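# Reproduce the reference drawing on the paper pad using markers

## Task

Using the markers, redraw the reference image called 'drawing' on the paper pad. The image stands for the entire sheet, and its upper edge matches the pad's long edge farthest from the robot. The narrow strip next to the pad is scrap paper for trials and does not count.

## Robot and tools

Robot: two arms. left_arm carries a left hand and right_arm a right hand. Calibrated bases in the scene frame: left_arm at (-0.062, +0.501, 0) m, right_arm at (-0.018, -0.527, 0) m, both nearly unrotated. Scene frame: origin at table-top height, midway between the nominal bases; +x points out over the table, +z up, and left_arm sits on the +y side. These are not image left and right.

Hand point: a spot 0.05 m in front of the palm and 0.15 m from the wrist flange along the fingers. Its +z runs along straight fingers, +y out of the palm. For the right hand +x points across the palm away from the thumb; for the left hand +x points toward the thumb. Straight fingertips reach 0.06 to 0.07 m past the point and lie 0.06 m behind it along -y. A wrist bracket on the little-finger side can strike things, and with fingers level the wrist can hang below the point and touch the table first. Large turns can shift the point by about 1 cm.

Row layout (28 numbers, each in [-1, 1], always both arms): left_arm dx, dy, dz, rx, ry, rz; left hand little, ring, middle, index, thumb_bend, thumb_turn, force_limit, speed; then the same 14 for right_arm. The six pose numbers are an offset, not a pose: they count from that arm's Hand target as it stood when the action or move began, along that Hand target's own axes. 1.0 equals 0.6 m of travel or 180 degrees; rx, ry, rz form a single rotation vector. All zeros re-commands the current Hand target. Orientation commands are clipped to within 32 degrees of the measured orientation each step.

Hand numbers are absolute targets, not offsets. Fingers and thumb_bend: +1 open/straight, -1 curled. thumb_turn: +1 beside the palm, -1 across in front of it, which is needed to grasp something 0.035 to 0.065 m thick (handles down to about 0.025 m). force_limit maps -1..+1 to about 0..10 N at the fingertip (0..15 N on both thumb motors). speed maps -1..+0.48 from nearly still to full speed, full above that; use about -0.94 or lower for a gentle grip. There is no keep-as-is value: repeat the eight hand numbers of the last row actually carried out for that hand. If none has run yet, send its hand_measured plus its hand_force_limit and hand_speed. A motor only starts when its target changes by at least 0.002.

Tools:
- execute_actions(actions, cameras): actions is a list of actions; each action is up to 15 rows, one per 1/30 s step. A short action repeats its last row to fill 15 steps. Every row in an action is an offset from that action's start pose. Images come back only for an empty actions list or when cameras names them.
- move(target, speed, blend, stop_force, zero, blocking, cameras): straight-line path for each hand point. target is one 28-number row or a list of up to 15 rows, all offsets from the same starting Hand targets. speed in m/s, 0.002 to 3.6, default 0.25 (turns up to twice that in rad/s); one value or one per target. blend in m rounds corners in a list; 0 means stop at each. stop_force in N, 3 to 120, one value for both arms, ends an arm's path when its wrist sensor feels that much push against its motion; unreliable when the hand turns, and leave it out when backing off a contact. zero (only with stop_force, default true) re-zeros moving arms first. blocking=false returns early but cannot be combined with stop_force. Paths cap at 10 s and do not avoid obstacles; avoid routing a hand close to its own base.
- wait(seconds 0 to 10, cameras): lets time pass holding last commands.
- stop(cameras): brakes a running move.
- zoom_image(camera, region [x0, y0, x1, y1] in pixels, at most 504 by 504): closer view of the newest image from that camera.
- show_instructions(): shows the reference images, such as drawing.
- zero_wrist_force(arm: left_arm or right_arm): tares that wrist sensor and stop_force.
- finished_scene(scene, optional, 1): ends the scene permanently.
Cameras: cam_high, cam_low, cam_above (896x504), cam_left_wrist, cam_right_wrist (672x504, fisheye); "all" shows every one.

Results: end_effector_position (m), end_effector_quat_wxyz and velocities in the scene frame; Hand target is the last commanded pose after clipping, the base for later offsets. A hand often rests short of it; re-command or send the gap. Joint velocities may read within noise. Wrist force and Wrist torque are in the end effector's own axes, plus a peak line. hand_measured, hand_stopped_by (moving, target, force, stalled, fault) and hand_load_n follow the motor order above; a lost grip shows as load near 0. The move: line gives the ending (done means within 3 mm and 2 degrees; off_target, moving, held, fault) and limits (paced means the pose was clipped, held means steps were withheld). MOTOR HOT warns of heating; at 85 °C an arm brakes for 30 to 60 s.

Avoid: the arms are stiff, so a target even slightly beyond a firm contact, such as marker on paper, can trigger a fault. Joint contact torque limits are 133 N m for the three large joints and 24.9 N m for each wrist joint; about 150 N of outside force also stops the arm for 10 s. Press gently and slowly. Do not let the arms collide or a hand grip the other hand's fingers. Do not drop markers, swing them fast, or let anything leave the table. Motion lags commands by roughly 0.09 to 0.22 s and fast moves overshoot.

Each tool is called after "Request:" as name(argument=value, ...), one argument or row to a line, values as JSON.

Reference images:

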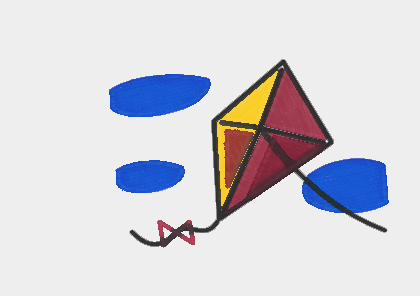

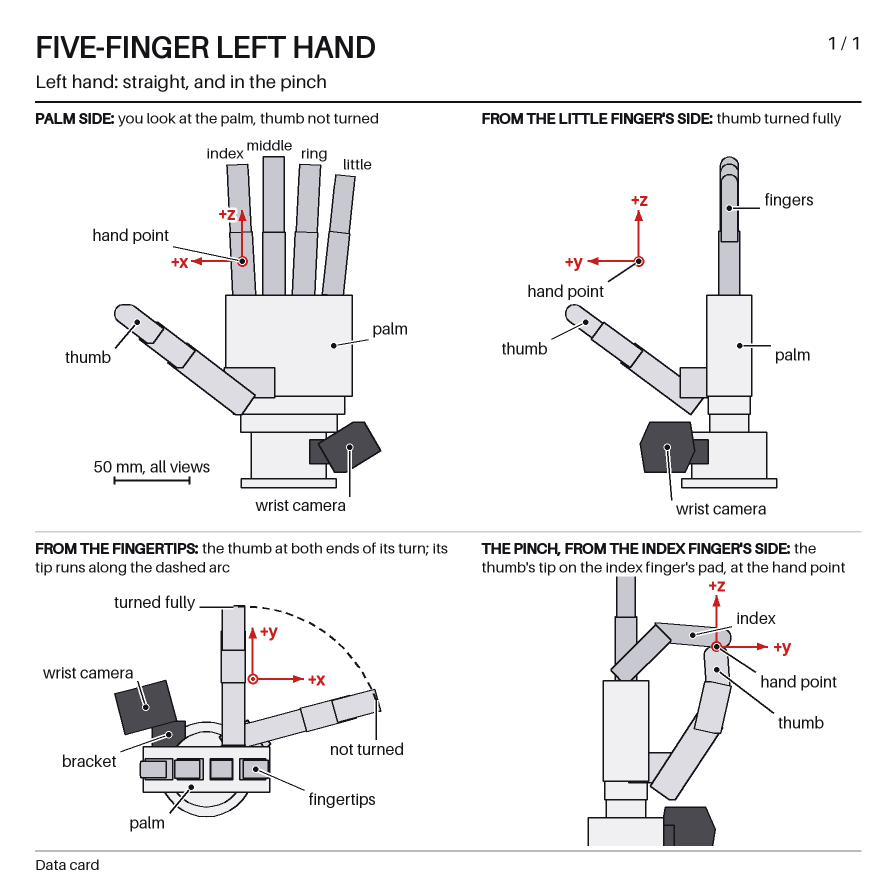

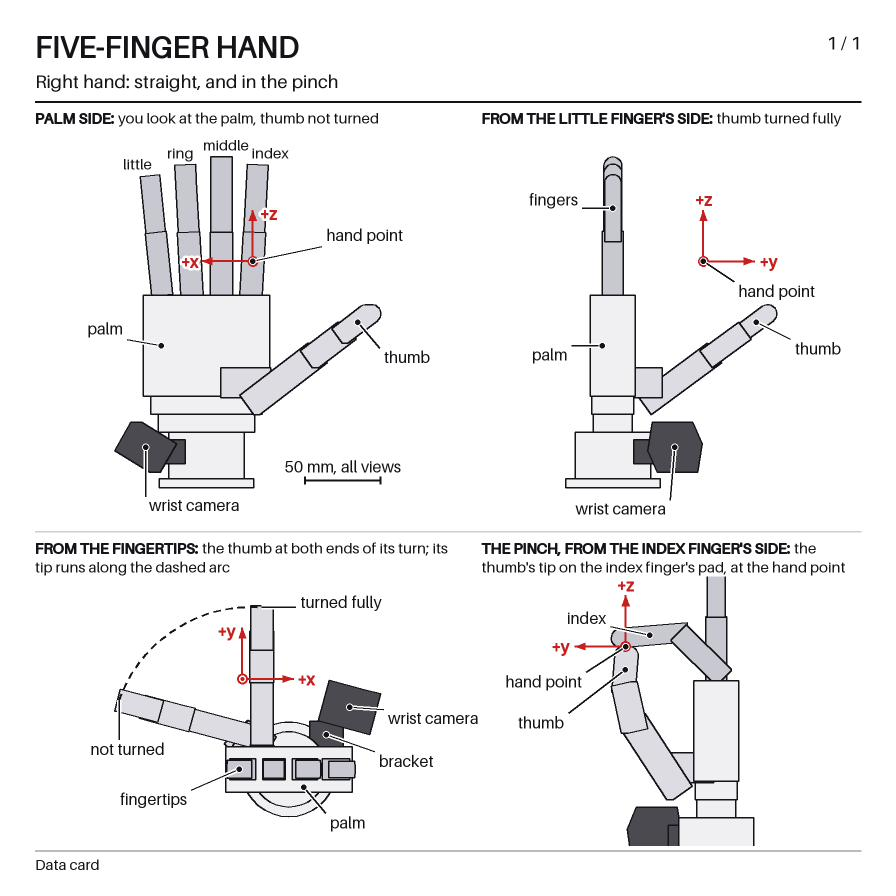

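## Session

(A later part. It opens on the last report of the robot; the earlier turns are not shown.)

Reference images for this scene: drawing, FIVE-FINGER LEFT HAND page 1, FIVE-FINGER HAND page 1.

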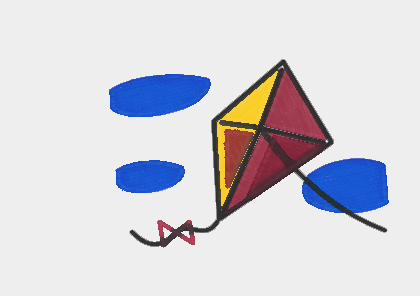

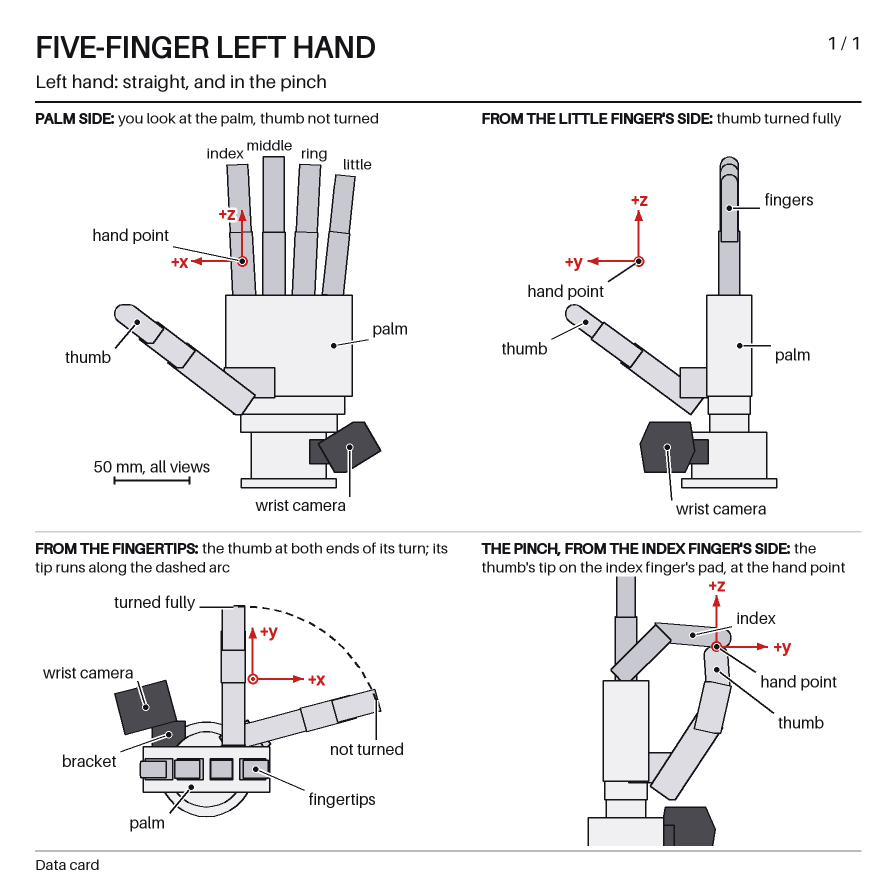

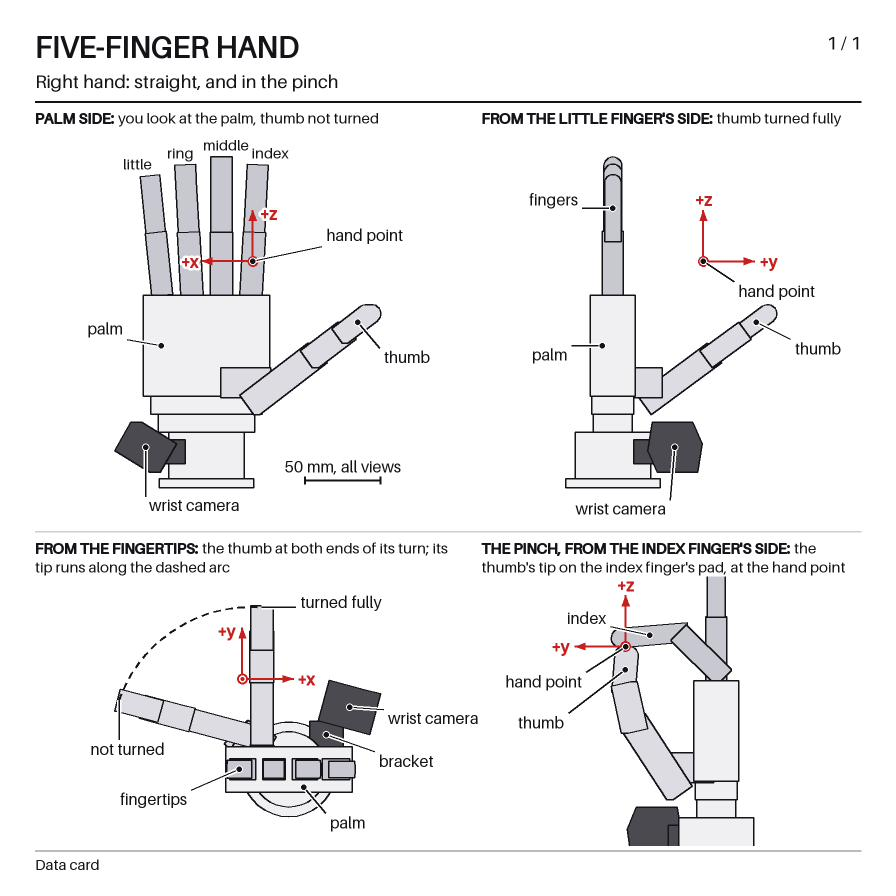

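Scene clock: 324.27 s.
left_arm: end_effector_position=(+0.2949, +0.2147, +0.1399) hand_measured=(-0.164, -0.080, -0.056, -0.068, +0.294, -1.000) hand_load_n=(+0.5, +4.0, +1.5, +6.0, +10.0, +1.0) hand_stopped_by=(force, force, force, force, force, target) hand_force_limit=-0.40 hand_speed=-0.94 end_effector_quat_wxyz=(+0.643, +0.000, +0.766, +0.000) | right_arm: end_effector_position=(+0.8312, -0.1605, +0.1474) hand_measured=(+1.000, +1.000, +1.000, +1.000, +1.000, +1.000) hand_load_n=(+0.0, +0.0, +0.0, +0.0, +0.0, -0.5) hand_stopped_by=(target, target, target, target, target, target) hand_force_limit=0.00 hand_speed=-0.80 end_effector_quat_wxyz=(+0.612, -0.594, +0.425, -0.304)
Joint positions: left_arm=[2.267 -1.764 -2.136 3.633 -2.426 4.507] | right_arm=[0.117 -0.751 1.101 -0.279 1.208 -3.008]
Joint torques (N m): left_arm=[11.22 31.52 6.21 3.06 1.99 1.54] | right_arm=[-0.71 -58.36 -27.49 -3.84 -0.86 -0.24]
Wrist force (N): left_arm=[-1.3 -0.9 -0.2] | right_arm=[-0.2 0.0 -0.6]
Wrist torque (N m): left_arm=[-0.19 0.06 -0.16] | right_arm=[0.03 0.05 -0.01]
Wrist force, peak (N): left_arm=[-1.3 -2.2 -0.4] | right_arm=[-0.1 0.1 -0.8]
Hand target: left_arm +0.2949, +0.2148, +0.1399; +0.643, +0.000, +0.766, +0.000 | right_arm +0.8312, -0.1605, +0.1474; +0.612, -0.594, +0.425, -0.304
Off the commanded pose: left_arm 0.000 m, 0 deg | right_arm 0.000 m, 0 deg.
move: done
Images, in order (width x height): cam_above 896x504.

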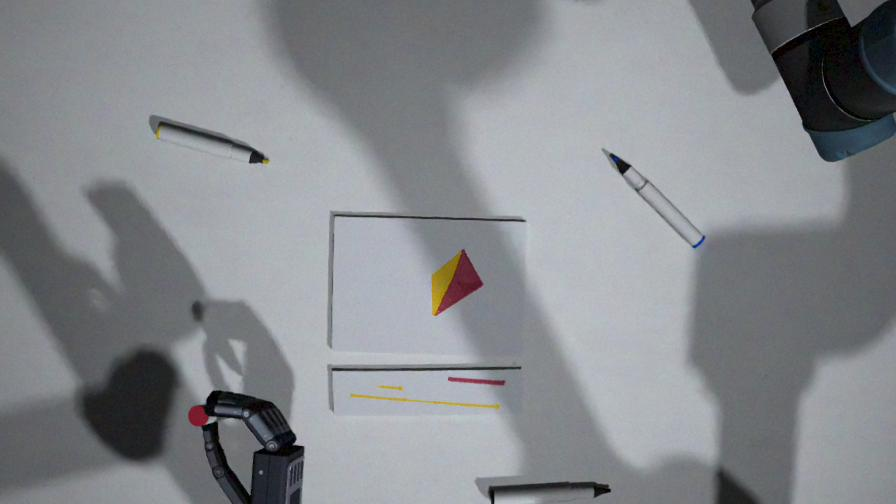

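Request:
move(
  target=[0.044,-0.39805,0.24497,0,0,0,-0.3,-0.29,-0.28,-0.3,0.15,-1,-0.4,-0.94,0,0,0,0,0,0,1,1,1,1,1,1,0,-0.8],
  speed=0.25,
)

Request:
move(
  target=[
    [0.01691,0,0.00298,0,0,0,-0.3,-0.29,-0.28,-0.3,0.15,-1,-0.4,-0.94,0,0,0,0,0,0,1,1,1,1,1,1,0,-0.8],
    [0.01606,0.03697,0.00781,0,0,0,-0.3,-0.29,-0.28,-0.3,0.15,-1,-0.4,-0.94,0,0,0,0,0,0,1,1,1,1,1,1,0,-0.8],
    [0.01687,0.03339,0.00323,0,0,0,-0.3,-0.29,-0.28,-0.3,0.15,-1,-0.4,-0.94,0,0,0,0,0,0,1,1,1,1,1,1,0,-0.8],
    [0.01751,0.00533,-0.00042,0,0,0,-0.3,-0.29,-0.28,-0.3,0.15,-1,-0.4,-0.94,0,0,0,0,0,0,1,1,1,1,1,1,0,-0.8],
    [0.01808,0.01099,-0.00367,0,0,0,-0.3,-0.29,-0.28,-0.3,0.15,-1,-0.4,-0.94,0,0,0,0,0,0,1,1,1,1,1,1,0,-0.8],
    [0.01764,0.02949,-0.00117,0,0,0,-0.3,-0.29,-0.28,-0.3,0.15,-1,-0.4,-0.94,0,0,0,0,0,0,1,1,1,1,1,1,0,-0.8],
    [0.01842,0.02591,-0.00559,0,0,0,-0.3,-0.29,-0.28,-0.3,0.15,-1,-0.4,-0.94,0,0,0,0,0,0,1,1,1,1,1,1,0,-0.8],
    [0.01865,0.01616,-0.0069,0,0,0,-0.3,-0.29,-0.28,-0.3,0.15,-1,-0.4,-0.94,0,0,0,0,0,0,1,1,1,1,1,1,0,-0.8],
    [0.0088,0.01616,-0.00864,0,0,0,-0.3,-0.29,-0.28,-0.3,0.15,-1,-0.4,-0.94,0,0,0,0,0,0,1,1,1,1,1,1,0,-0.8],
  ],
  speed=0.05,
)

Scene clock: 328.87 s.
left_arm: end_effector_position=(+0.4351, -0.0241, +0.0887) hand_measured=(-0.164, -0.080, -0.056, -0.068, +0.294, -1.000) hand_load_n=(+0.5, +3.5, +1.5, +5.5, +10.0, +1.0) hand_stopped_by=(force, force, force, force, force, target) hand_force_limit=-0.40 hand_speed=-0.94 end_effector_quat_wxyz=(+0.643, +0.000, +0.766, +0.000) | right_arm: end_effector_position=(+0.8312, -0.1605, +0.1474) hand_measured=(+1.000, +1.000, +1.000, +1.000, +1.000, +1.000) hand_load_n=(+0.0, +0.0, +0.0, +0.0, +0.0, +0.0) hand_stopped_by=(target, target, target, target, target, target) hand_force_limit=0.00 hand_speed=-0.80 end_effector_quat_wxyz=(+0.612, -0.594, +0.425, -0.304)
Joint positions: left_arm=[2.193 -2.395 -1.261 3.364 -2.497 4.475] | right_arm=[0.117 -0.751 1.101 -0.279 1.208 -3.008]
Joint torques (N m): left_arm=[-10.95 39.56 24.21 -2.62 -2.98 -1.37] | right_arm=[0.4 -58.71 -27.32 -3.79 -0.67 -0.4]
Wrist force (N): left_arm=[-1.3 -0.8 -0.8] | right_arm=[0.0 0.0 -0.4]
Wrist torque (N m): left_arm=[-0.13 0.01 -0.05] | right_arm=[0.02 0.02 0.00]
Wrist force, peak (N): left_arm=[-0.7 -1.8 0.4] | right_arm=[-0.1 0.1 -0.8]
Hand target: left_arm +0.4351, -0.0241, +0.0887; +0.643, +0.000, +0.766, +0.000 | right_arm +0.8312, -0.1605, +0.1474; +0.612, -0.594, +0.425, -0.304
Off the commanded pose: left_arm 0.000 m, 0 deg | right_arm 0.000 m, 0 deg.
move: done

Scene clock: 333.13 s.
left_arm: end_effector_position=(+0.4291, -0.0144, +0.0844) hand_measured=(-0.164, -0.080, -0.056, -0.068, +0.294, -1.000) hand_load_n=(+0.5, +4.0, +1.5, +5.5, +10.0, +1.0) hand_stopped_by=(force, force, force, force, force, target) hand_force_limit=-0.40 hand_speed=-0.94 end_effector_quat_wxyz=(+0.643, +0.000, +0.766, +0.000) | right_arm: end_effector_position=(+0.8312, -0.1605, +0.1474) hand_measured=(+1.000, +1.000, +1.000, +1.000, +1.000, +1.000) hand_load_n=(+0.0, +0.0, +0.0, +0.0, +0.0, +0.0) hand_stopped_by=(target, target, target, target, target, target) hand_force_limit=0.00 hand_speed=-0.80 end_effector_quat_wxyz=(+0.612, -0.594, +0.425, -0.304)
Joint positions: left_arm=[2.194 -2.376 -1.311 3.395 -2.496 4.475] | right_arm=[0.117 -0.751 1.101 -0.279 1.208 -3.008]
Joint torques (N m): left_arm=[-10.49 56.35 22.86 -2.88 -2.96 -1.41] | right_arm=[-1.04 -58.95 -28.19 -3.69 -0.85 -0.37]
Wrist force (N): left_arm=[-0.9 -0.8 -0.2] | right_arm=[-0.2 0.1 -0.8]
Wrist torque (N m): left_arm=[-0.17 -0.04 -0.02] | right_arm=[0.05 0.05 0.00]
Wrist force, peak (N): left_arm=[-3.3 -2.1 -0.9] | right_arm=[-0.2 -0.1 -0.9]
Hand target: left_arm +0.4291, -0.0144, +0.0844; +0.643, +0.000, +0.766, +0.000 | right_arm +0.8312, -0.1605, +0.1474; +0.612, -0.594, +0.425, -0.304
Off the commanded pose: left_arm 0.000 m, 0 deg | right_arm 0.000 m, 0 deg.
move: done

Request:
move(
  target=[
    [-0.00299,0.05965,0.01697,0,0,0,-0.3,-0.29,-0.28,-0.3,0.15,-1,-0.4,-0.94,0,0,0,0,0,0,1,1,1,1,1,1,0,-0.8],
    [0.00686,0.05965,0.01871,0,0,0,-0.3,-0.29,-0.28,-0.3,0.15,-1,-0.4,-0.94,0,0,0,0,0,0,1,1,1,1,1,1,0,-0.8],
    [0.00669,0.04084,0.01968,0,0,0,-0.3,-0.29,-0.28,-0.3,0.15,-1,-0.4,-0.94,0,0,0,0,0,0,1,1,1,1,1,1,0,-0.8],
    [0.01414,0.05745,-0.0226,0,0,0,-0.3,-0.29,-0.28,-0.3,0.15,-1,-0.4,-0.94,0,0,0,0,0,0,1,1,1,1,1,1,0,-0.8],
    [0.00686,0.05965,0.01871,0,0,0,-0.3,-0.29,-0.28,-0.3,0.15,-1,-0.4,-0.94,0,0,0,0,0,0,1,1,1,1,1,1,0,-0.8],
    [0.00752,0.05545,0.01498,0,0,0,-0.3,-0.29,-0.28,-0.3,0.15,-1,-0.4,-0.94,0,0,0,0,0,0,1,1,1,1,1,1,0,-0.8],
    [0.00744,0.04679,0.01543,0,0,0,-0.3,-0.29,-0.28,-0.3,0.15,-1,-0.4,-0.94,0,0,0,0,0,0,1,1,1,1,1,1,0,-0.8],
    [0.01078,0.05446,-0.00354,0,0,0,-0.3,-0.29,-0.28,-0.3,0.15,-1,-0.4,-0.94,0,0,0,0,0,0,1,1,1,1,1,1,0,-0.8],
    [0.00816,0.05242,0.01136,0,0,0,-0.3,-0.29,-0.28,-0.3,0.15,-1,-0.4,-0.94,0,0,0,0,0,0,1,1,1,1,1,1,0,-0.8],
    [-0.04109,0.05242,0.00266,0,0,0,-0.3,-0.29,-0.28,-0.3,0.15,-1,-0.4,-0.94,0,0,0,0,0,0,1,1,1,1,1,1,0,-0.8],
  ],
  speed=[0.08,0.03,0.05,0.05,0.05,0.05,0.05,0.05,0.05,0.08],
)

Request:
move(
  target=[-0.03,0.33,-0.22,0,0,0,-0.3,-0.29,-0.28,-0.3,0.15,-1,-0.4,-0.94,0,0,0,0,0,0,1,1,1,1,1,1,0,-0.8],
  speed=0.3,
  cameras=["cam_above"],
)

Request:
zoom_image(
  camera="cam_above",
  region=[405, 230, 505, 325],
)

Scene clock: 340.30 s.
left_arm: end_effector_position=(+0.4349, +0.0171, +0.1083) hand_measured=(-0.164, -0.080, -0.056, -0.068, +0.294, -1.000) hand_load_n=(+0.5, +4.0, +1.5, +5.5, +10.0, +1.0) hand_stopped_by=(force, force, force, force, force, target) hand_force_limit=-0.40 hand_speed=-0.94 end_effector_quat_wxyz=(+0.643, +0.000, +0.766, +0.000) | right_arm: end_effector_position=(+0.8312, -0.1605, +0.1474) hand_measured=(+1.000, +1.000, +1.000, +1.000, +1.000, +1.000) hand_load_n=(+0.0, +0.0, +0.0, +0.0, +0.0, -0.5) hand_stopped_by=(target, target, target, target, target, target) hand_force_limit=0.00 hand_speed=-0.80 end_effector_quat_wxyz=(+0.612, -0.594, +0.425, -0.304)
Joint positions: left_arm=[2.233 -2.287 -1.404 3.414 -2.459 4.493] | right_arm=[0.117 -0.751 1.101 -0.279 1.208 -3.008]
Joint torques (N m): left_arm=[10.18 53.32 23.34 -2.89 0.65 -1.45] | right_arm=[0.62 -58.13 -28.6 -3.61 -0.78 -0.26]
Wrist force (N): left_arm=[-1.0 -1.0 -0.5] | right_arm=[0.1 -0.1 -0.7]
Wrist torque (N m): left_arm=[-0.19 -0.01 -0.11] | right_arm=[0.02 0.00 0.01]
Wrist force, peak (N): left_arm=[-3.8 -1.1 0.3] | right_arm=[0.0 0.0 -0.9]
Hand target: left_arm +0.4349, +0.0171, +0.1084; +0.643, +0.000, +0.766, +0.000 | right_arm +0.8312, -0.1605, +0.1474; +0.612, -0.594, +0.425, -0.304
Off the commanded pose: left_arm 0.000 m, 0 deg | right_arm 0.000 m, 0 deg.
move: done

Scene clock: 341.77 s.
left_arm: end_effector_position=(+0.3080, +0.2151, +0.1487) hand_measured=(-0.164, -0.080, -0.056, -0.068, +0.294, -1.000) hand_load_n=(+0.5, +4.0, +1.5, +5.5, +10.0, +1.0) hand_stopped_by=(force, force, force, force, force, target) hand_force_limit=-0.40 hand_speed=-0.94 end_effector_quat_wxyz=(+0.643, +0.000, +0.766, +0.000) | right_arm: end_effector_position=(+0.8312, -0.1605, +0.1474) hand_measured=(+1.000, +1.000, +1.000, +1.000, +1.000, +1.000) hand_load_n=(+0.0, +0.0, +0.0, +0.0, +0.0, +0.0) hand_stopped_by=(target, target, target, target, target, target) hand_force_limit=0.00 hand_speed=-0.80 end_effector_quat_wxyz=(+0.612, -0.594, +0.425, -0.304)
Joint positions: left_arm=[2.297 -1.754 -2.117 3.613 -2.398 4.519] | right_arm=[0.117 -0.751 1.101 -0.279 1.208 -3.008]
Joint torques (N m): left_arm=[10.95 32.26 6.9 3.17 1.97 1.41] | right_arm=[-0.32 -58.96 -28.41 -3.8 -0.69 -0.41]
Wrist force (N): left_arm=[-1.1 -0.7 -0.2] | right_arm=[0.1 0.0 -0.7]
Wrist torque (N m): left_arm=[-0.16 0.04 -0.15] | right_arm=[0.03 0.01 0.00]
Wrist force, peak (N): left_arm=[-0.8 -2.1 0.6] | right_arm=[-0.1 -0.2 -0.8]
Hand target: left_arm +0.3080, +0.2151, +0.1487; +0.643, +0.000, +0.766, +0.000 | right_arm +0.8312, -0.1605, +0.1474; +0.612, -0.594, +0.425, -0.304
Off the commanded pose: left_arm 0.000 m, 0 deg | right_arm 0.000 m, 0 deg.
move: done
Images, in order (width x height): cam_above 896x504.

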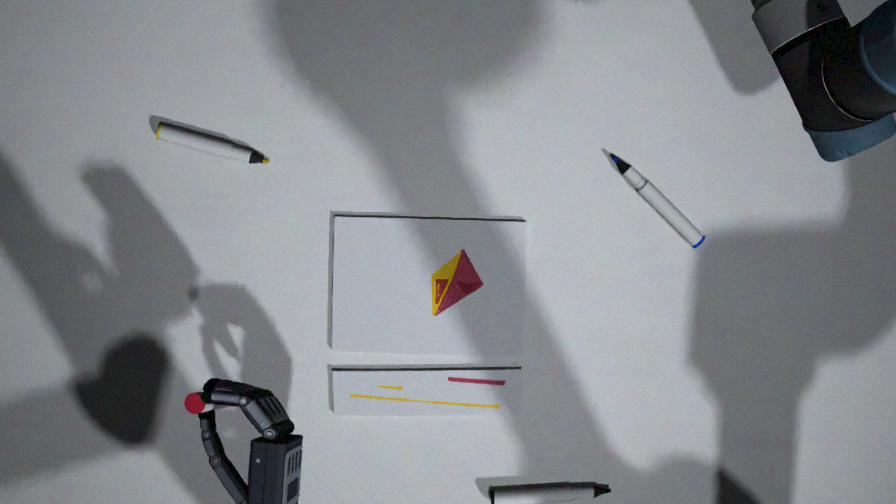

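Scaled by 5.040 from the camera's 896x504 image, which has a finer 1280x720 frame.

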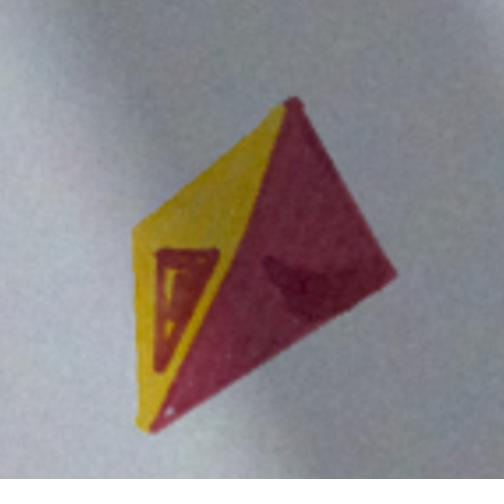

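Request:
move(
  target=[0.0608,-0.34388,0.2342,0,0,0,-0.3,-0.29,-0.28,-0.3,0.15,-1,-0.4,-0.94,0,0,0,0,0,0,1,1,1,1,1,1,0,-0.8],
  speed=0.25,
)

Request:
move(
  target=[
    [0.01691,0,0.00298,0,0,0,-0.3,-0.29,-0.28,-0.3,0.15,-1,-0.4,-0.94,0,0,0,0,0,0,1,1,1,1,1,1,0,-0.8],
    [0.02438,0.0181,-0.03938,0,0,0,-0.3,-0.29,-0.28,-0.3,0.15,-1,-0.4,-0.94,0,0,0,0,0,0,1,1,1,1,1,1,0,-0.8],
    [0.02233,0.01589,-0.02776,0,0,0,-0.3,-0.29,-0.28,-0.3,0.15,-1,-0.4,-0.94,0,0,0,0,0,0,1,1,1,1,1,1,0,-0.8],
    [0.01756,0.01733,-0.00071,0,0,0,-0.3,-0.29,-0.28,-0.3,0.15,-1,-0.4,-0.94,0,0,0,0,0,0,1,1,1,1,1,1,0,-0.8],
    [0.01753,0.0135,-0.00051,0,0,0,-0.3,-0.29,-0.28,-0.3,0.15,-1,-0.4,-0.94,0,0,0,0,0,0,1,1,1,1,1,1,0,-0.8],
    [0.02085,0.0125,-0.01937,0,0,0,-0.3,-0.29,-0.28,-0.3,0.15,-1,-0.4,-0.94,0,0,0,0,0,0,1,1,1,1,1,1,0,-0.8],
    [0.01937,0.0091,-0.01097,0,0,0,-0.3,-0.29,-0.28,-0.3,0.15,-1,-0.4,-0.94,0,0,0,0,0,0,1,1,1,1,1,1,0,-0.8],
    [0.01749,0.00967,-0.00032,0,0,0,-0.3,-0.29,-0.28,-0.3,0.15,-1,-0.4,-0.94,0,0,0,0,0,0,1,1,1,1,1,1,0,-0.8],
    [0.01746,0.00584,-0.00012,0,0,0,-0.3,-0.29,-0.28,-0.3,0.15,-1,-0.4,-0.94,0,0,0,0,0,0,1,1,1,1,1,1,0,-0.8],
    [0.01818,0.00596,-0.00423,0,0,0,-0.3,-0.29,-0.28,-0.3,0.15,-1,-0.4,-0.94,0,0,0,0,0,0,1,1,1,1,1,1,0,-0.8],
    [0.00833,0.00596,-0.00597,0,0,0,-0.3,-0.29,-0.28,-0.3,0.15,-1,-0.4,-0.94,0,0,0,0,0,0,1,1,1,1,1,1,0,-0.8],
  ],
  speed=0.05,
)

Scene clock: 345.17 s.
left_arm: end_effector_position=(+0.4401, +0.0087, +0.0887) hand_measured=(-0.164, -0.080, -0.056, -0.068, +0.294, -1.000) hand_load_n=(+0.0, +4.0, +1.5, +6.0, +10.5, +1.0) hand_stopped_by=(force, force, force, force, force, target) hand_force_limit=-0.40 hand_speed=-0.94 end_effector_quat_wxyz=(+0.643, +0.000, +0.766, +0.000) | right_arm: end_effector_position=(+0.8312, -0.1605, +0.1474) hand_measured=(+1.000, +1.000, +1.000, +1.000, +1.000, +1.000) hand_load_n=(+0.0, +0.0, +0.0, +0.0, +0.0, +0.0) hand_stopped_by=(target, target, target, target, target, target) hand_force_limit=0.00 hand_speed=-0.80 end_effector_quat_wxyz=(+0.612, -0.594, +0.425, -0.304)
Joint positions: left_arm=[2.232 -2.333 -1.379 3.433 -2.46 4.492] | right_arm=[0.117 -0.751 1.101 -0.279 1.208 -3.008]
Joint torques (N m): left_arm=[-10.95 37.28 23.4 -2.72 -2.9 -1.34] | right_arm=[-0.17 -58.99 -28.91 -3.74 -0.72 -0.42]
Wrist force (N): left_arm=[-0.9 -0.4 -0.2] | right_arm=[-0.3 0.1 -0.6]
Wrist torque (N m): left_arm=[-0.12 -0.02 -0.03] | right_arm=[0.04 0.07 -0.02]
Wrist force, peak (N): left_arm=[-1.0 -1.9 0.2] | right_arm=[-0.1 -0.1 -0.9]
Hand target: left_arm +0.4401, +0.0087, +0.0887; +0.643, +0.000, +0.766, +0.000 | right_arm +0.8312, -0.1605, +0.1474; +0.612, -0.594, +0.425, -0.304
Off the commanded pose: left_arm 0.000 m, 0 deg | right_arm 0.000 m, 0 deg.
move: done

Scene clock: 350.10 s.
left_arm: end_effector_position=(+0.4357, +0.0123, +0.0844) hand_measured=(-0.164, -0.080, -0.056, -0.068, +0.294, -1.000) hand_load_n=(+0.5, +4.0, +1.5, +5.5, +10.0, +1.0) hand_stopped_by=(force, force, force, force, force, target) hand_force_limit=-0.40 hand_speed=-0.94 end_effector_quat_wxyz=(+0.643, +0.000, +0.766, +0.000) | right_arm: end_effector_position=(+0.8312, -0.1605, +0.1474) hand_measured=(+1.000, +1.000, +1.000, +1.000, +1.000, +1.000) hand_load_n=(+0.0, +0.0, +0.0, +0.0, +0.0, +0.0) hand_stopped_by=(target, target, target, target, target, target) hand_force_limit=0.00 hand_speed=-0.80 end_effector_quat_wxyz=(+0.612, -0.594, +0.425, -0.304)
Joint positions: left_arm=[2.229 -2.328 -1.401 3.45 -2.462 4.492] | right_arm=[0.117 -0.751 1.101 -0.279 1.208 -3.008]
Joint torques (N m): left_arm=[-10.92 56.21 22.69 -2.96 -2.87 -0.85] | right_arm=[0.36 -59.19 -28.78 -3.83 -0.79 -0.31]
Wrist force (N): left_arm=[-1.2 -0.6 -0.4] | right_arm=[0.0 -0.1 -0.5]
Wrist torque (N m): left_arm=[-0.14 0.02 -0.05] | right_arm=[0.02 0.02 0.00]
Wrist force, peak (N): left_arm=[-3.7 -1.0 0.1] | right_arm=[-0.2 0.0 -0.8]
Hand target: left_arm +0.4357, +0.0123, +0.0844; +0.643, +0.000, +0.766, +0.000 | right_arm +0.8312, -0.1605, +0.1474; +0.612, -0.594, +0.425, -0.304
Off the commanded pose: left_arm 0.000 m, 0 deg | right_arm 0.000 m, 0 deg.
move: done

Request:
move(
  target=[
    [0.00877,0.0087,-0.04977,0,0,0,-0.3,-0.29,-0.28,-0.3,0.15,-1,-0.4,-0.94,0,0,0,0,0,0,1,1,1,1,1,1,0,-0.8],
    [0.01878,0.0087,-0.04801,0,0,0,-0.3,-0.29,-0.28,-0.3,0.15,-1,-0.4,-0.94,0,0,0,0,0,0,1,1,1,1,1,1,0,-0.8],
    [0.01811,0.00506,-0.0442,0,0,0,-0.3,-0.29,-0.28,-0.3,0.15,-1,-0.4,-0.94,0,0,0,0,0,0,1,1,1,1,1,1,0,-0.8],
    [0.0081,0.00506,-0.04596,0,0,0,-0.3,-0.29,-0.28,-0.3,0.15,-1,-0.4,-0.94,0,0,0,0,0,0,1,1,1,1,1,1,0,-0.8],
    [0.0122,0.06724,-0.06923,0,0,0,-0.3,-0.29,-0.28,-0.3,0.15,-1,-0.4,-0.94,0,0,0,0,0,0,1,1,1,1,1,1,0,-0.8],
    [0.02172,0.06724,-0.06755,0,0,0,-0.3,-0.29,-0.28,-0.3,0.15,-1,-0.4,-0.94,0,0,0,0,0,0,1,1,1,1,1,1,0,-0.8],
    [0.02488,0.06378,-0.08546,0,0,0,-0.3,-0.29,-0.28,-0.3,0.15,-1,-0.4,-0.94,0,0,0,0,0,0,1,1,1,1,1,1,0,-0.8],
    [0.02319,0.05345,-0.07588,0,0,0,-0.3,-0.29,-0.28,-0.3,0.15,-1,-0.4,-0.94,0,0,0,0,0,0,1,1,1,1,1,1,0,-0.8],
    [0.02172,0.06724,-0.06755,0,0,0,-0.3,-0.29,-0.28,-0.3,0.15,-1,-0.4,-0.94,0,0,0,0,0,0,1,1,1,1,1,1,0,-0.8],
    [0.0122,0.06724,-0.06923,0,0,0,-0.3,-0.29,-0.28,-0.3,0.15,-1,-0.4,-0.94,0,0,0,0,0,0,1,1,1,1,1,1,0,-0.8],
    [0.01197,0.04228,-0.06794,0,0,0,-0.3,-0.29,-0.28,-0.3,0.15,-1,-0.4,-0.94,0,0,0,0,0,0,1,1,1,1,1,1,0,-0.8],
    [0.02149,0.04228,-0.06626,0,0,0,-0.3,-0.29,-0.28,-0.3,0.15,-1,-0.4,-0.94,0,0,0,0,0,0,1,1,1,1,1,1,0,-0.8],
    [0.02451,0.0392,-0.08336,0,0,0,-0.3,-0.29,-0.28,-0.3,0.15,-1,-0.4,-0.94,0,0,0,0,0,0,1,1,1,1,1,1,0,-0.8],
    [0.02317,0.05178,-0.0758,0,0,0,-0.3,-0.29,-0.28,-0.3,0.15,-1,-0.4,-0.94,0,0,0,0,0,0,1,1,1,1,1,1,0,-0.8],
    [0.02149,0.04228,-0.06626,0,0,0,-0.3,-0.29,-0.28,-0.3,0.15,-1,-0.4,-0.94,0,0,0,0,0,0,1,1,1,1,1,1,0,-0.8],
  ],
  speed=[0.1,0.04,0.05,0.05,0.1,0.04,0.05,0.05,0.05,0.05,0.1,0.04,0.05,0.05,0.05],
)

Request:
move(
  target=[
    [-0.0493,0,-0.0087,0,0,0,-0.3,-0.29,-0.28,-0.3,0.15,-1,-0.4,-0.94,0,0,0,0,0,0,1,1,1,1,1,1,0,-0.8],
    [-0.08,0.33,-0.18,0,0,0,-0.3,-0.29,-0.28,-0.3,0.15,-1,-0.4,-0.94,0,0,0,0,0,0,1,1,1,1,1,1,0,-0.8],
  ],
  speed=[0.1,0.3],
  blend=[0.01,0],
  cameras=["cam_above"],
)

Request:
zoom_image(
  camera="cam_above",
  region=[390, 235, 500, 345],
)

Scene clock: 359.87 s.
left_arm: end_effector_position=(+0.3943, +0.0376, +0.0786) hand_measured=(-0.164, -0.080, -0.056, -0.068, +0.294, -1.000) hand_load_n=(+0.5, +4.0, +1.5, +5.5, +10.0, +1.0) hand_stopped_by=(force, force, force, force, force, target) hand_force_limit=-0.40 hand_speed=-0.94 end_effector_quat_wxyz=(+0.643, +0.000, +0.766, +0.000) | right_arm: end_effector_position=(+0.8312, -0.1605, +0.1474) hand_measured=(+1.000, +1.000, +1.000, +1.000, +1.000, +1.000) hand_load_n=(+0.0, +0.0, +0.0, +0.0, +0.0, +0.0) hand_stopped_by=(target, target, target, target, target, target) hand_force_limit=0.00 hand_speed=-0.80 end_effector_quat_wxyz=(+0.612, -0.594, +0.425, -0.304)
Joint positions: left_arm=[2.198 -2.26 -1.548 3.518 -2.492 4.477] | right_arm=[0.117 -0.751 1.101 -0.279 1.208 -3.008]
Joint torques (N m): left_arm=[10.69 34.54 22.63 -3.07 1.92 0.72] | right_arm=[-0.63 -58.44 -28.75 -3.88 -0.79 -0.24]
Wrist force (N): left_arm=[-1.1 -1.0 -0.4] | right_arm=[0.1 0.2 -0.6]
Wrist torque (N m): left_arm=[-0.21 -0.02 -0.15] | right_arm=[0.06 0.01 0.01]
Wrist force, peak (N): left_arm=[-2.1 -0.9 -1.2] | right_arm=[-0.1 -0.1 -0.9]
Hand target: left_arm +0.3943, +0.0376, +0.0786; +0.643, +0.000, +0.766, +0.000 | right_arm +0.8312, -0.1605, +0.1474; +0.612, -0.594, +0.425, -0.304
Off the commanded pose: left_arm 0.000 m, 0 deg | right_arm 0.000 m, 0 deg.
move: done

Scene clock: 361.57 s.
left_arm: end_effector_position=(+0.2962, +0.2357, +0.1443) hand_measured=(-0.164, -0.080, -0.056, -0.068, +0.294, -1.000) hand_load_n=(+0.5, +4.0, +1.5, +6.0, +10.0, +1.0) hand_stopped_by=(force, force, force, force, force, target) hand_force_limit=-0.40 hand_speed=-0.94 end_effector_quat_wxyz=(+0.643, +0.000, +0.766, +0.000) | right_arm: end_effector_position=(+0.8312, -0.1605, +0.1474) hand_measured=(+1.000, +1.000, +1.000, +1.000, +1.000, +1.000) hand_load_n=(+0.0, +0.0, +0.0, +0.0, +0.0, +0.0) hand_stopped_by=(target, target, target, target, target, target) hand_force_limit=0.00 hand_speed=-0.80 end_effector_quat_wxyz=(+0.612, -0.594, +0.425, -0.304)
Joint positions: left_arm=[2.312 -1.709 -2.188 3.643 -2.383 4.525] | right_arm=[0.117 -0.751 1.101 -0.279 1.208 -3.008]
Joint torques (N m): left_arm=[10.61 30.11 5.69 3.33 2.02 1.38] | right_arm=[-0.3 -58.41 -28.68 -3.68 -0.84 -0.28]
Wrist force (N): left_arm=[-1.1 -0.5 -0.3] | right_arm=[0.0 0.1 -0.5]
Wrist torque (N m): left_arm=[-0.12 0.01 -0.16] | right_arm=[0.05 0.02 0.00]
Wrist force, peak (N): left_arm=[-1.4 -1.9 0.4] | right_arm=[-0.3 0.1 -0.8]
Hand target: left_arm +0.2962, +0.2357, +0.1443; +0.643, +0.000, +0.766, +0.000 | right_arm +0.8312, -0.1605, +0.1474; +0.612, -0.594, +0.425, -0.304
Off the commanded pose: left_arm 0.000 m, 0 deg | right_arm 0.000 m, 0 deg.
move: done
Images, in order (width x height): cam_above 896x504.

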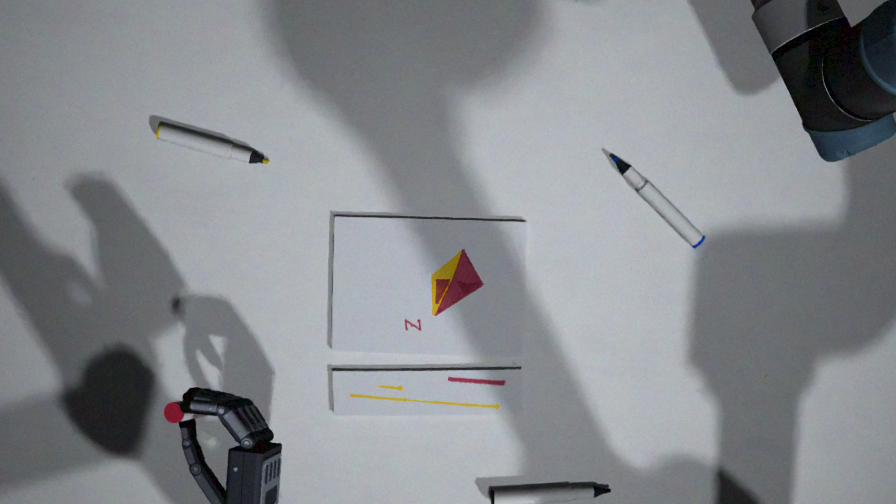

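Scaled by 4.582 from the camera's 896x504 image, which has a finer 1280x720 frame.

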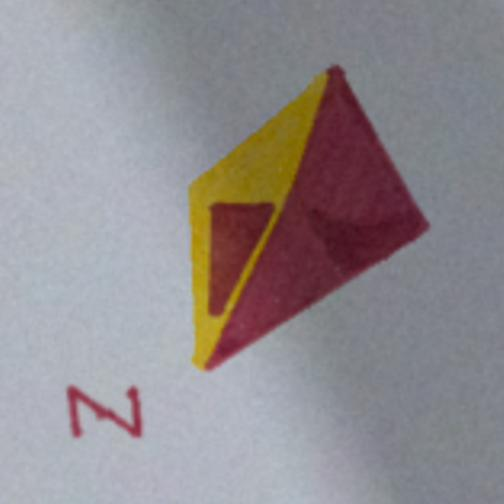

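Request:
move(
  target=[0.06362,-0.30502,0.17585,0,0,0,-0.3,-0.29,-0.28,-0.3,0.15,-1,-0.4,-0.94,0,0,0,0,0,0,1,1,1,1,1,1,0,-0.8],
  speed=0.25,
)

Request:
move(
  target=[
    [0.01675,0,0.00295,0,0,0,-0.3,-0.29,-0.28,-0.3,0.15,-1,-0.4,-0.94,0,0,0,0,0,0,1,1,1,1,1,1,0,-0.8],
    [0.01991,-0.00346,-0.01495,0,0,0,-0.3,-0.29,-0.28,-0.3,0.15,-1,-0.4,-0.94,0,0,0,0,0,0,1,1,1,1,1,1,0,-0.8],
    [0.01822,-0.01379,-0.00538,0,0,0,-0.3,-0.29,-0.28,-0.3,0.15,-1,-0.4,-0.94,0,0,0,0,0,0,1,1,1,1,1,1,0,-0.8],
    [0.01675,0,0.00295,0,0,0,-0.3,-0.29,-0.28,-0.3,0.15,-1,-0.4,-0.94,0,0,0,0,0,0,1,1,1,1,1,1,0,-0.8],
    [0.0069,0,0.00121,0,0,0,-0.3,-0.29,-0.28,-0.3,0.15,-1,-0.4,-0.94,0,0,0,0,0,0,1,1,1,1,1,1,0,-0.8],
    [0.00667,-0.02496,0.0025,0,0,0,-0.3,-0.29,-0.28,-0.3,0.15,-1,-0.4,-0.94,0,0,0,0,0,0,1,1,1,1,1,1,0,-0.8],
    [0.01652,-0.02496,0.00424,0,0,0,-0.3,-0.29,-0.28,-0.3,0.15,-1,-0.4,-0.94,0,0,0,0,0,0,1,1,1,1,1,1,0,-0.8],
    [0.01953,-0.02805,-0.01286,0,0,0,-0.3,-0.29,-0.28,-0.3,0.15,-1,-0.4,-0.94,0,0,0,0,0,0,1,1,1,1,1,1,0,-0.8],
    [0.0182,-0.01546,-0.0053,0,0,0,-0.3,-0.29,-0.28,-0.3,0.15,-1,-0.4,-0.94,0,0,0,0,0,0,1,1,1,1,1,1,0,-0.8],
    [0.01652,-0.02496,0.00424,0,0,0,-0.3,-0.29,-0.28,-0.3,0.15,-1,-0.4,-0.94,0,0,0,0,0,0,1,1,1,1,1,1,0,-0.8],
  ],
  speed=[0.04,0.05,0.05,0.05,0.05,0.1,0.04,0.05,0.05,0.05],
)

Request:
move(
  target=[
    [-0.0493,0,-0.0087,0,0,0,-0.3,-0.29,-0.28,-0.3,0.15,-1,-0.4,-0.94,0,0,0,0,0,0,1,1,1,1,1,1,0,-0.8],
    [-0.08,0.33,-0.18,0,0,0,-0.3,-0.29,-0.28,-0.3,0.15,-1,-0.4,-0.94,0,0,0,0,0,0,1,1,1,1,1,1,0,-0.8],
  ],
  speed=[0.1,0.3],
  blend=[0.01,0],
  cameras=["cam_above"],
)

Request:
zoom_image(
  camera="cam_above",
  region=[390, 295, 440, 345],
)

Scene clock: 364.70 s.
left_arm: end_effector_position=(+0.3936, +0.0527, +0.0887) hand_measured=(-0.164, -0.080, -0.056, -0.068, +0.294, -1.000) hand_load_n=(+0.5, +4.0, +1.5, +5.5, +10.0, +1.0) hand_stopped_by=(force, force, force, force, force, target) hand_force_limit=-0.40 hand_speed=-0.94 end_effector_quat_wxyz=(+0.643, +0.000, +0.766, +0.000) | right_arm: end_effector_position=(+0.8312, -0.1605, +0.1474) hand_measured=(+1.000, +1.000, +1.000, +1.000, +1.000, +1.000) hand_load_n=(+0.0, +0.0, +0.0, +0.0, +0.0, +0.0) hand_stopped_by=(target, target, target, target, target, target) hand_force_limit=0.00 hand_speed=-0.80 end_effector_quat_wxyz=(+0.612, -0.594, +0.425, -0.304)
Joint positions: left_arm=[2.213 -2.217 -1.595 3.527 -2.478 4.484] | right_arm=[0.117 -0.751 1.101 -0.279 1.208 -3.008]
Joint torques (N m): left_arm=[-11.03 31.65 21.6 -2.89 -3.03 -1.43] | right_arm=[0.23 -58.99 -28.28 -3.68 -0.86 -0.23]
Wrist force (N): left_arm=[-1.1 -0.5 -0.2] | right_arm=[0.0 -0.1 -0.9]
Wrist torque (N m): left_arm=[-0.13 -0.01 -0.04] | right_arm=[0.03 0.03 0.00]
Wrist force, peak (N): left_arm=[-0.7 -1.9 0.5] | right_arm=[0.0 -0.1 -0.9]
Hand target: left_arm +0.3936, +0.0526, +0.0887; +0.643, +0.000, +0.766, +0.000 | right_arm +0.8312, -0.1605, +0.1474; +0.612, -0.594, +0.425, -0.304
Off the commanded pose: left_arm 0.000 m, 0 deg | right_arm 0.000 m, 0 deg.
move: done

Scene clock: 369.43 s.
left_arm: end_effector_position=(+0.3943, +0.0377, +0.0785) hand_measured=(-0.164, -0.080, -0.056, -0.068, +0.294, -1.000) hand_load_n=(+0.5, +4.0, +2.0, +5.5, +10.0, +1.0) hand_stopped_by=(force, force, force, force, force, target) hand_force_limit=-0.40 hand_speed=-0.94 end_effector_quat_wxyz=(+0.643, +0.000, +0.766, +0.000) | right_arm: end_effector_position=(+0.8312, -0.1605, +0.1474) hand_measured=(+1.000, +1.000, +1.000, +1.000, +1.000, +1.000) hand_load_n=(+0.0, +0.0, +0.0, +0.0, +0.0, -0.5) hand_stopped_by=(target, target, target, target, target, target) hand_force_limit=0.00 hand_speed=-0.80 end_effector_quat_wxyz=(+0.612, -0.594, +0.425, -0.304)
Joint positions: left_arm=[2.198 -2.26 -1.548 3.518 -2.492 4.477] | right_arm=[0.117 -0.751 1.101 -0.279 1.208 -3.008]
Joint torques (N m): left_arm=[11.1 33.11 22.11 -2.92 1.83 0.8] | right_arm=[0.19 -58.48 -28.72 -3.74 -0.69 -0.39]
Wrist force (N): left_arm=[-1.1 -0.7 -0.6] | right_arm=[0.1 0.0 -0.6]
Wrist torque (N m): left_arm=[-0.16 -0.05 -0.15] | right_arm=[0.03 0.01 0.00]
Wrist force, peak (N): left_arm=[-1.7 -1.1 -0.9] | right_arm=[0.0 -0.1 -0.8]
Hand target: left_arm +0.3944, +0.0376, +0.0785; +0.643, +0.000, +0.766, +0.000 | right_arm +0.8312, -0.1605, +0.1474; +0.612, -0.594, +0.425, -0.304
Off the commanded pose: left_arm 0.000 m, 0 deg | right_arm 0.000 m, 0 deg.
move: done

Scene clock: 371.13 s.
left_arm: end_effector_position=(+0.2963, +0.2357, +0.1442) hand_measured=(-0.164, -0.080, -0.056, -0.068, +0.294, -1.000) hand_load_n=(+0.5, +4.0, +1.5, +6.0, +10.0, +1.0) hand_stopped_by=(force, force, force, force, force, target) hand_force_limit=-0.40 hand_speed=-0.94 end_effector_quat_wxyz=(+0.643, +0.000, +0.766, +0.000) | right_arm: end_effector_position=(+0.8312, -0.1605, +0.1474) hand_measured=(+1.000, +1.000, +1.000, +1.000, +1.000, +1.000) hand_load_n=(+0.0, +0.0, +0.0, +0.0, +0.0, +0.0) hand_stopped_by=(target, target, target, target, target, target) hand_force_limit=0.00 hand_speed=-0.80 end_effector_quat_wxyz=(+0.612, -0.594, +0.425, -0.304)
Joint positions: left_arm=[2.312 -1.709 -2.188 3.643 -2.383 4.525] | right_arm=[0.117 -0.751 1.101 -0.279 1.208 -3.008]
Joint torques (N m): left_arm=[11.74 30.11 8.16 3.17 1.88 1.45] | right_arm=[0.19 -59.62 -28.08 -3.6 -0.84 -0.31]
Wrist force (N): left_arm=[-1.5 -0.5 -0.5] | right_arm=[-0.3 0.0 -0.8]
Wrist torque (N m): left_arm=[-0.10 0.06 -0.18] | right_arm=[0.05 0.08 -0.02]
Wrist force, peak (N): left_arm=[-1.6 -2.0 0.1] | right_arm=[0.0 -0.2 -0.9]
Hand target: left_arm +0.2963, +0.2357, +0.1442; +0.643, +0.000, +0.766, +0.000 | right_arm +0.8312, -0.1605, +0.1474; +0.612, -0.594, +0.425, -0.304
Off the commanded pose: left_arm 0.000 m, 0 deg | right_arm 0.000 m, 0 deg.
move: done
Images, in order (width x height): cam_above 896x504.

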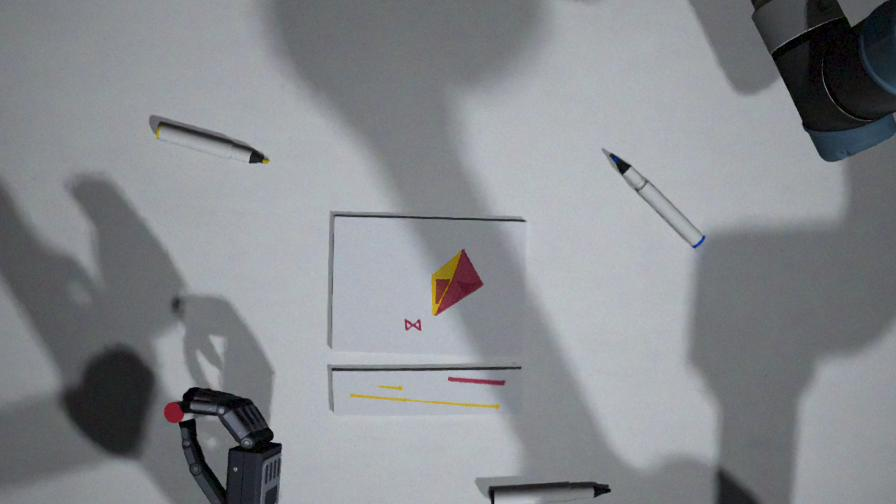

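Scaled by 10.080 from the camera's 896x504 image, which has a finer 1280x720 frame.

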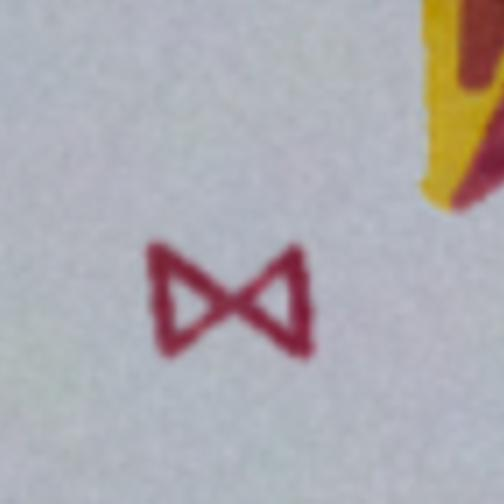

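Request:
move(
  target=[
    [-0.0919,0,-0.0162,0,0,0,-0.3,-0.29,-0.28,-0.3,0.15,-1,-0.4,-0.94,0,0,0,0,0,0,1,1,1,1,1,1,0,-0.8],
    [0.0713,0.037,0.212,-0.2449,-0.1428,-0.5399,-0.3,-0.29,-0.28,-0.3,0.15,-1,-0.4,-0.94,0,0,0,0,0,0,1,1,1,1,1,1,0,-0.8],
  ],
  speed=0.3,
  blend=[0.03,0],
  cameras=["cam_above","cam_low"],
)

Scene clock: 376.13 s.
left_arm: end_effector_position=(+0.4141, +0.2579, +0.0800) hand_measured=(-0.164, -0.080, -0.056, -0.068, +0.294, -1.000) hand_load_n=(+0.5, +4.0, +1.5, +5.5, +10.0, +1.0) hand_stopped_by=(force, force, force, force, force, target) hand_force_limit=-0.40 hand_speed=-0.94 end_effector_quat_wxyz=(-0.516, +0.766, -0.317, +0.214) | right_arm: end_effector_position=(+0.8312, -0.1605, +0.1474) hand_measured=(+1.000, +1.000, +1.000, +1.000, +1.000, +1.000) hand_load_n=(+0.0, +0.0, +0.0, +0.0, +0.0, +0.0) hand_stopped_by=(target, target, target, target, target, target) hand_force_limit=0.00 hand_speed=-0.80 end_effector_quat_wxyz=(+0.612, -0.594, +0.425, -0.304)
Joint positions: left_arm=[2.544 -2.175 -1.627 2.667 -2.714 2.044] | right_arm=[0.117 -0.751 1.101 -0.279 1.208 -3.008]
Joint torques (N m): left_arm=[9.44 29.14 21.12 -5.18 0.98 -1.53] | right_arm=[0.13 -58.82 -28.63 -3.77 -0.88 -0.41]
Wrist force (N): left_arm=[-0.4 -0.8 0.4] | right_arm=[-0.1 0.2 -0.6]
Wrist torque (N m): left_arm=[-0.10 -0.02 0.02] | right_arm=[0.05 0.03 0.00]
Wrist force, peak (N): left_arm=[-2.3 -0.9 -1.0] | right_arm=[-0.3 0.2 -0.8]
Hand target: left_arm +0.4141, +0.2578, +0.0800; -0.516, +0.766, -0.317, +0.214 | right_arm +0.8312, -0.1605, +0.1474; +0.612, -0.594, +0.425, -0.304
Off the commanded pose: left_arm 0.000 m, 0 deg | right_arm 0.000 m, 0 deg.
move: done; blend cut to 0.028 m at target 1
Images, in order (width x height): cam_low 896x504, cam_above 896x504.

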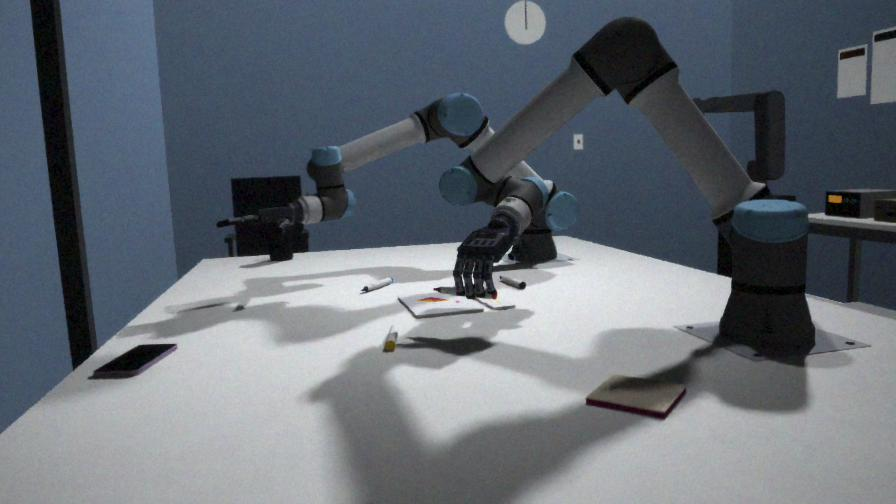

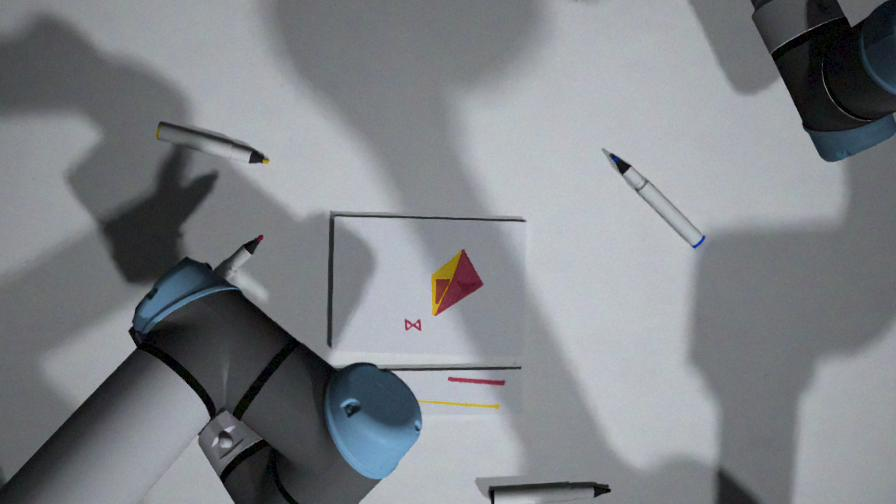

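Request:
move(
  target=[0,0.0773,0.0313,0,0,0,-0.3,-0.29,-0.28,-0.3,0.15,-1,-0.4,-0.94,0,0,0,0,0,0,1,1,1,1,1,1,0,-0.8],
  speed=0.1,
)

Request:
move(
  target=[0,0.0232,0.0094,0,0,0,-0.3,-0.29,-0.28,-0.3,0.15,-1,-0.4,-0.94,0,0,0,0,0,0,1,1,1,1,1,1,0,-0.8],
  speed=0.008,
  stop_force=3,
)

Request:
move(
  target=[
    [0,0,0,0,0,0,0.06,0.06,0.06,0.06,0.294,-1,-0.4,-0.85,0,0,0,0,0,0,1,1,1,1,1,1,0,-0.8],
    [0,-0.0046,-0.0019,0,0,0,0.06,0.06,0.06,0.06,0.294,-1,-0.4,-0.85,0,0,0,0,0,0,1,1,1,1,1,1,0,-0.8],
    [0,-0.0046,-0.0019,0,0,0,0.15,0.15,0.15,0.15,0.5,-1,-0.4,-0.8,0,0,0,0,0,0,1,1,1,1,1,1,0,-0.8],
    [0,-0.0927,-0.0375,0,0,0,0.15,0.15,0.15,0.15,0.5,-1,-0.4,-0.8,0,0,0,0,0,0,1,1,1,1,1,1,0,-0.8],
  ],
  speed=[0.02,0.02,0.02,0.1],
  cameras=["cam_above"],
)

Scene clock: 377.87 s.
left_arm: end_effector_position=(+0.4141, +0.2578, +0.0300) hand_measured=(-0.164, -0.080, -0.056, -0.068, +0.294, -1.000) hand_load_n=(+0.0, +4.5, +2.0, +5.5, +10.0, +1.0) hand_stopped_by=(force, force, force, force, force, target) hand_force_limit=-0.40 hand_speed=-0.94 end_effector_quat_wxyz=(-0.516, +0.766, -0.317, +0.214) | right_arm: end_effector_position=(+0.8312, -0.1605, +0.1474) hand_measured=(+1.000, +1.000, +1.000, +1.000, +1.000, +1.000) hand_load_n=(+0.0, +0.0, +0.0, +0.0, +0.0, -0.5) hand_stopped_by=(target, target, target, target, target, target) hand_force_limit=0.00 hand_speed=-0.80 end_effector_quat_wxyz=(+0.612, -0.594, +0.425, -0.304)
Joint positions: left_arm=[2.544 -2.252 -1.652 2.769 -2.714 2.043] | right_arm=[0.117 -0.751 1.101 -0.279 1.208 -3.008]
Joint torques (N m): left_arm=[-4.83 30.03 3.99 0.7 -2.83 1.35] | right_arm=[0.18 -58.55 -28.96 -3.87 -0.94 -0.36]
Wrist force (N): left_arm=[0.0 -0.8 0.4] | right_arm=[0.0 -0.1 -0.5]
Wrist torque (N m): left_arm=[-0.11 -0.08 -0.05] | right_arm=[0.01 0.01 0.00]
Wrist force, peak (N): left_arm=[0.0 -1.5 0.3] | right_arm=[-0.1 0.0 -0.8]
Hand target: left_arm +0.4142, +0.2578, +0.0300; -0.516, +0.766, -0.317, +0.214 | right_arm +0.8312, -0.1605, +0.1474; +0.612, -0.594, +0.425, -0.304
Off the commanded pose: left_arm 0.000 m, 0 deg | right_arm 0.000 m, 0 deg.
move: done

Scene clock: 380.40 s.
left_arm: end_effector_position=(+0.4142, +0.2578, +0.0184) hand_measured=(-0.164, -0.080, -0.056, -0.068, +0.294, -1.000) hand_load_n=(+0.5, +4.0, +1.5, +5.5, +10.0, +1.0) hand_stopped_by=(force, force, force, force, force, target) hand_force_limit=-0.40 hand_speed=-0.94 end_effector_quat_wxyz=(-0.516, +0.766, -0.317, +0.214) | right_arm: end_effector_position=(+0.8312, -0.1605, +0.1474) hand_measured=(+1.000, +1.000, +1.000, +1.000, +1.000, +1.000) hand_load_n=(+0.0, +0.0, +0.0, +0.0, +0.0, +0.0) hand_stopped_by=(target, target, target, target, target, target) hand_force_limit=0.00 hand_speed=-0.80 end_effector_quat_wxyz=(+0.612, -0.594, +0.425, -0.304)
Joint positions: left_arm=[2.544 -2.271 -1.656 2.792 -2.714 2.043] | right_arm=[0.117 -0.751 1.101 -0.279 1.208 -3.008]
Joint torques (N m): left_arm=[9.18 47.7 15.32 -5.06 1.25 -0.39] | right_arm=[0.56 -58.46 -28.82 -3.79 -0.88 -0.38]
Wrist force (N): left_arm=[0.3 -3.0 -0.2] | right_arm=[0.1 -0.2 -0.5]
Wrist torque (N m): left_arm=[-0.16 -0.08 0.01] | right_arm=[0.00 0.00 0.00]
Wrist force, peak (N): left_arm=[0.5 -10.4 -3.6] | right_arm=[-0.1 0.1 -0.9]
Hand target: left_arm +0.4142, +0.2578, +0.0184; -0.516, +0.766, -0.317, +0.214 (not the last commanded pose) | right_arm +0.8312, -0.1605, +0.1474; +0.612, -0.594, +0.425, -0.304
Off the commanded pose: left_arm 0.003 m, 0 deg | right_arm 0.000 m, 0 deg.
move: contact (left_arm)

Scene clock: 383.93 s.
left_arm: end_effector_position=(+0.4142, +0.2579, +0.0784) hand_measured=(+0.150, +0.150, +0.150, +0.150, +0.498, -1.000) hand_load_n=(+0.0, +0.0, +0.0, +0.0, +0.0, +0.0) hand_stopped_by=(target, target, target, target, target, target) hand_force_limit=-0.40 hand_speed=-0.80 end_effector_quat_wxyz=(-0.516, +0.766, -0.317, +0.214) | right_arm: end_effector_position=(+0.8312, -0.1605, +0.1474) hand_measured=(+1.000, +1.000, +1.000, +1.000, +1.000, +1.000) hand_load_n=(-0.5, +0.0, +0.0, +0.0, +0.0, -0.5) hand_stopped_by=(target, target, target, target, target, target) hand_force_limit=0.00 hand_speed=-0.80 end_effector_quat_wxyz=(+0.612, -0.594, +0.425, -0.304)
Joint positions: left_arm=[2.544 -2.177 -1.628 2.671 -2.714 2.043] | right_arm=[0.117 -0.751 1.101 -0.279 1.208 -3.008]
Joint torques (N m): left_arm=[7.86 47.07 19.65 -5.14 0.99 -1.57] | right_arm=[0.02 -58.33 -29.28 -3.78 -0.74 -0.28]
Wrist force (N): left_arm=[-0.3 -0.7 0.6] | right_arm=[-0.2 -0.1 -0.6]
Wrist torque (N m): left_arm=[-0.09 -0.03 -0.01] | right_arm=[0.02 0.05 -0.02]
Wrist force, peak (N): left_arm=[0.0 -3.9 -4.1] | right_arm=[-0.4 0.1 -0.9]
Hand target: left_arm +0.4142, +0.2579, +0.0784; -0.516, +0.766, -0.317, +0.214 | right_arm +0.8312, -0.1605, +0.1474; +0.612, -0.594, +0.425, -0.304
Off the commanded pose: left_arm 0.000 m, 0 deg | right_arm 0.000 m, 0 deg.
move: done
Images, in order (width x height): cam_above 896x504.

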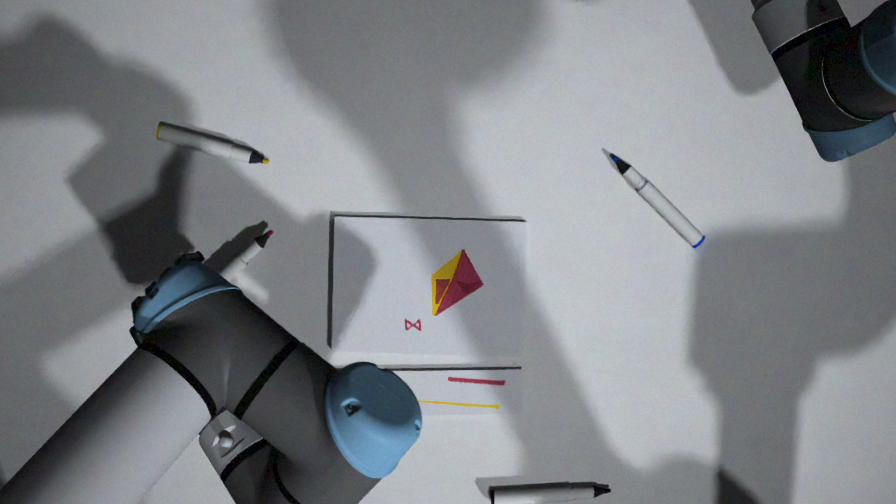

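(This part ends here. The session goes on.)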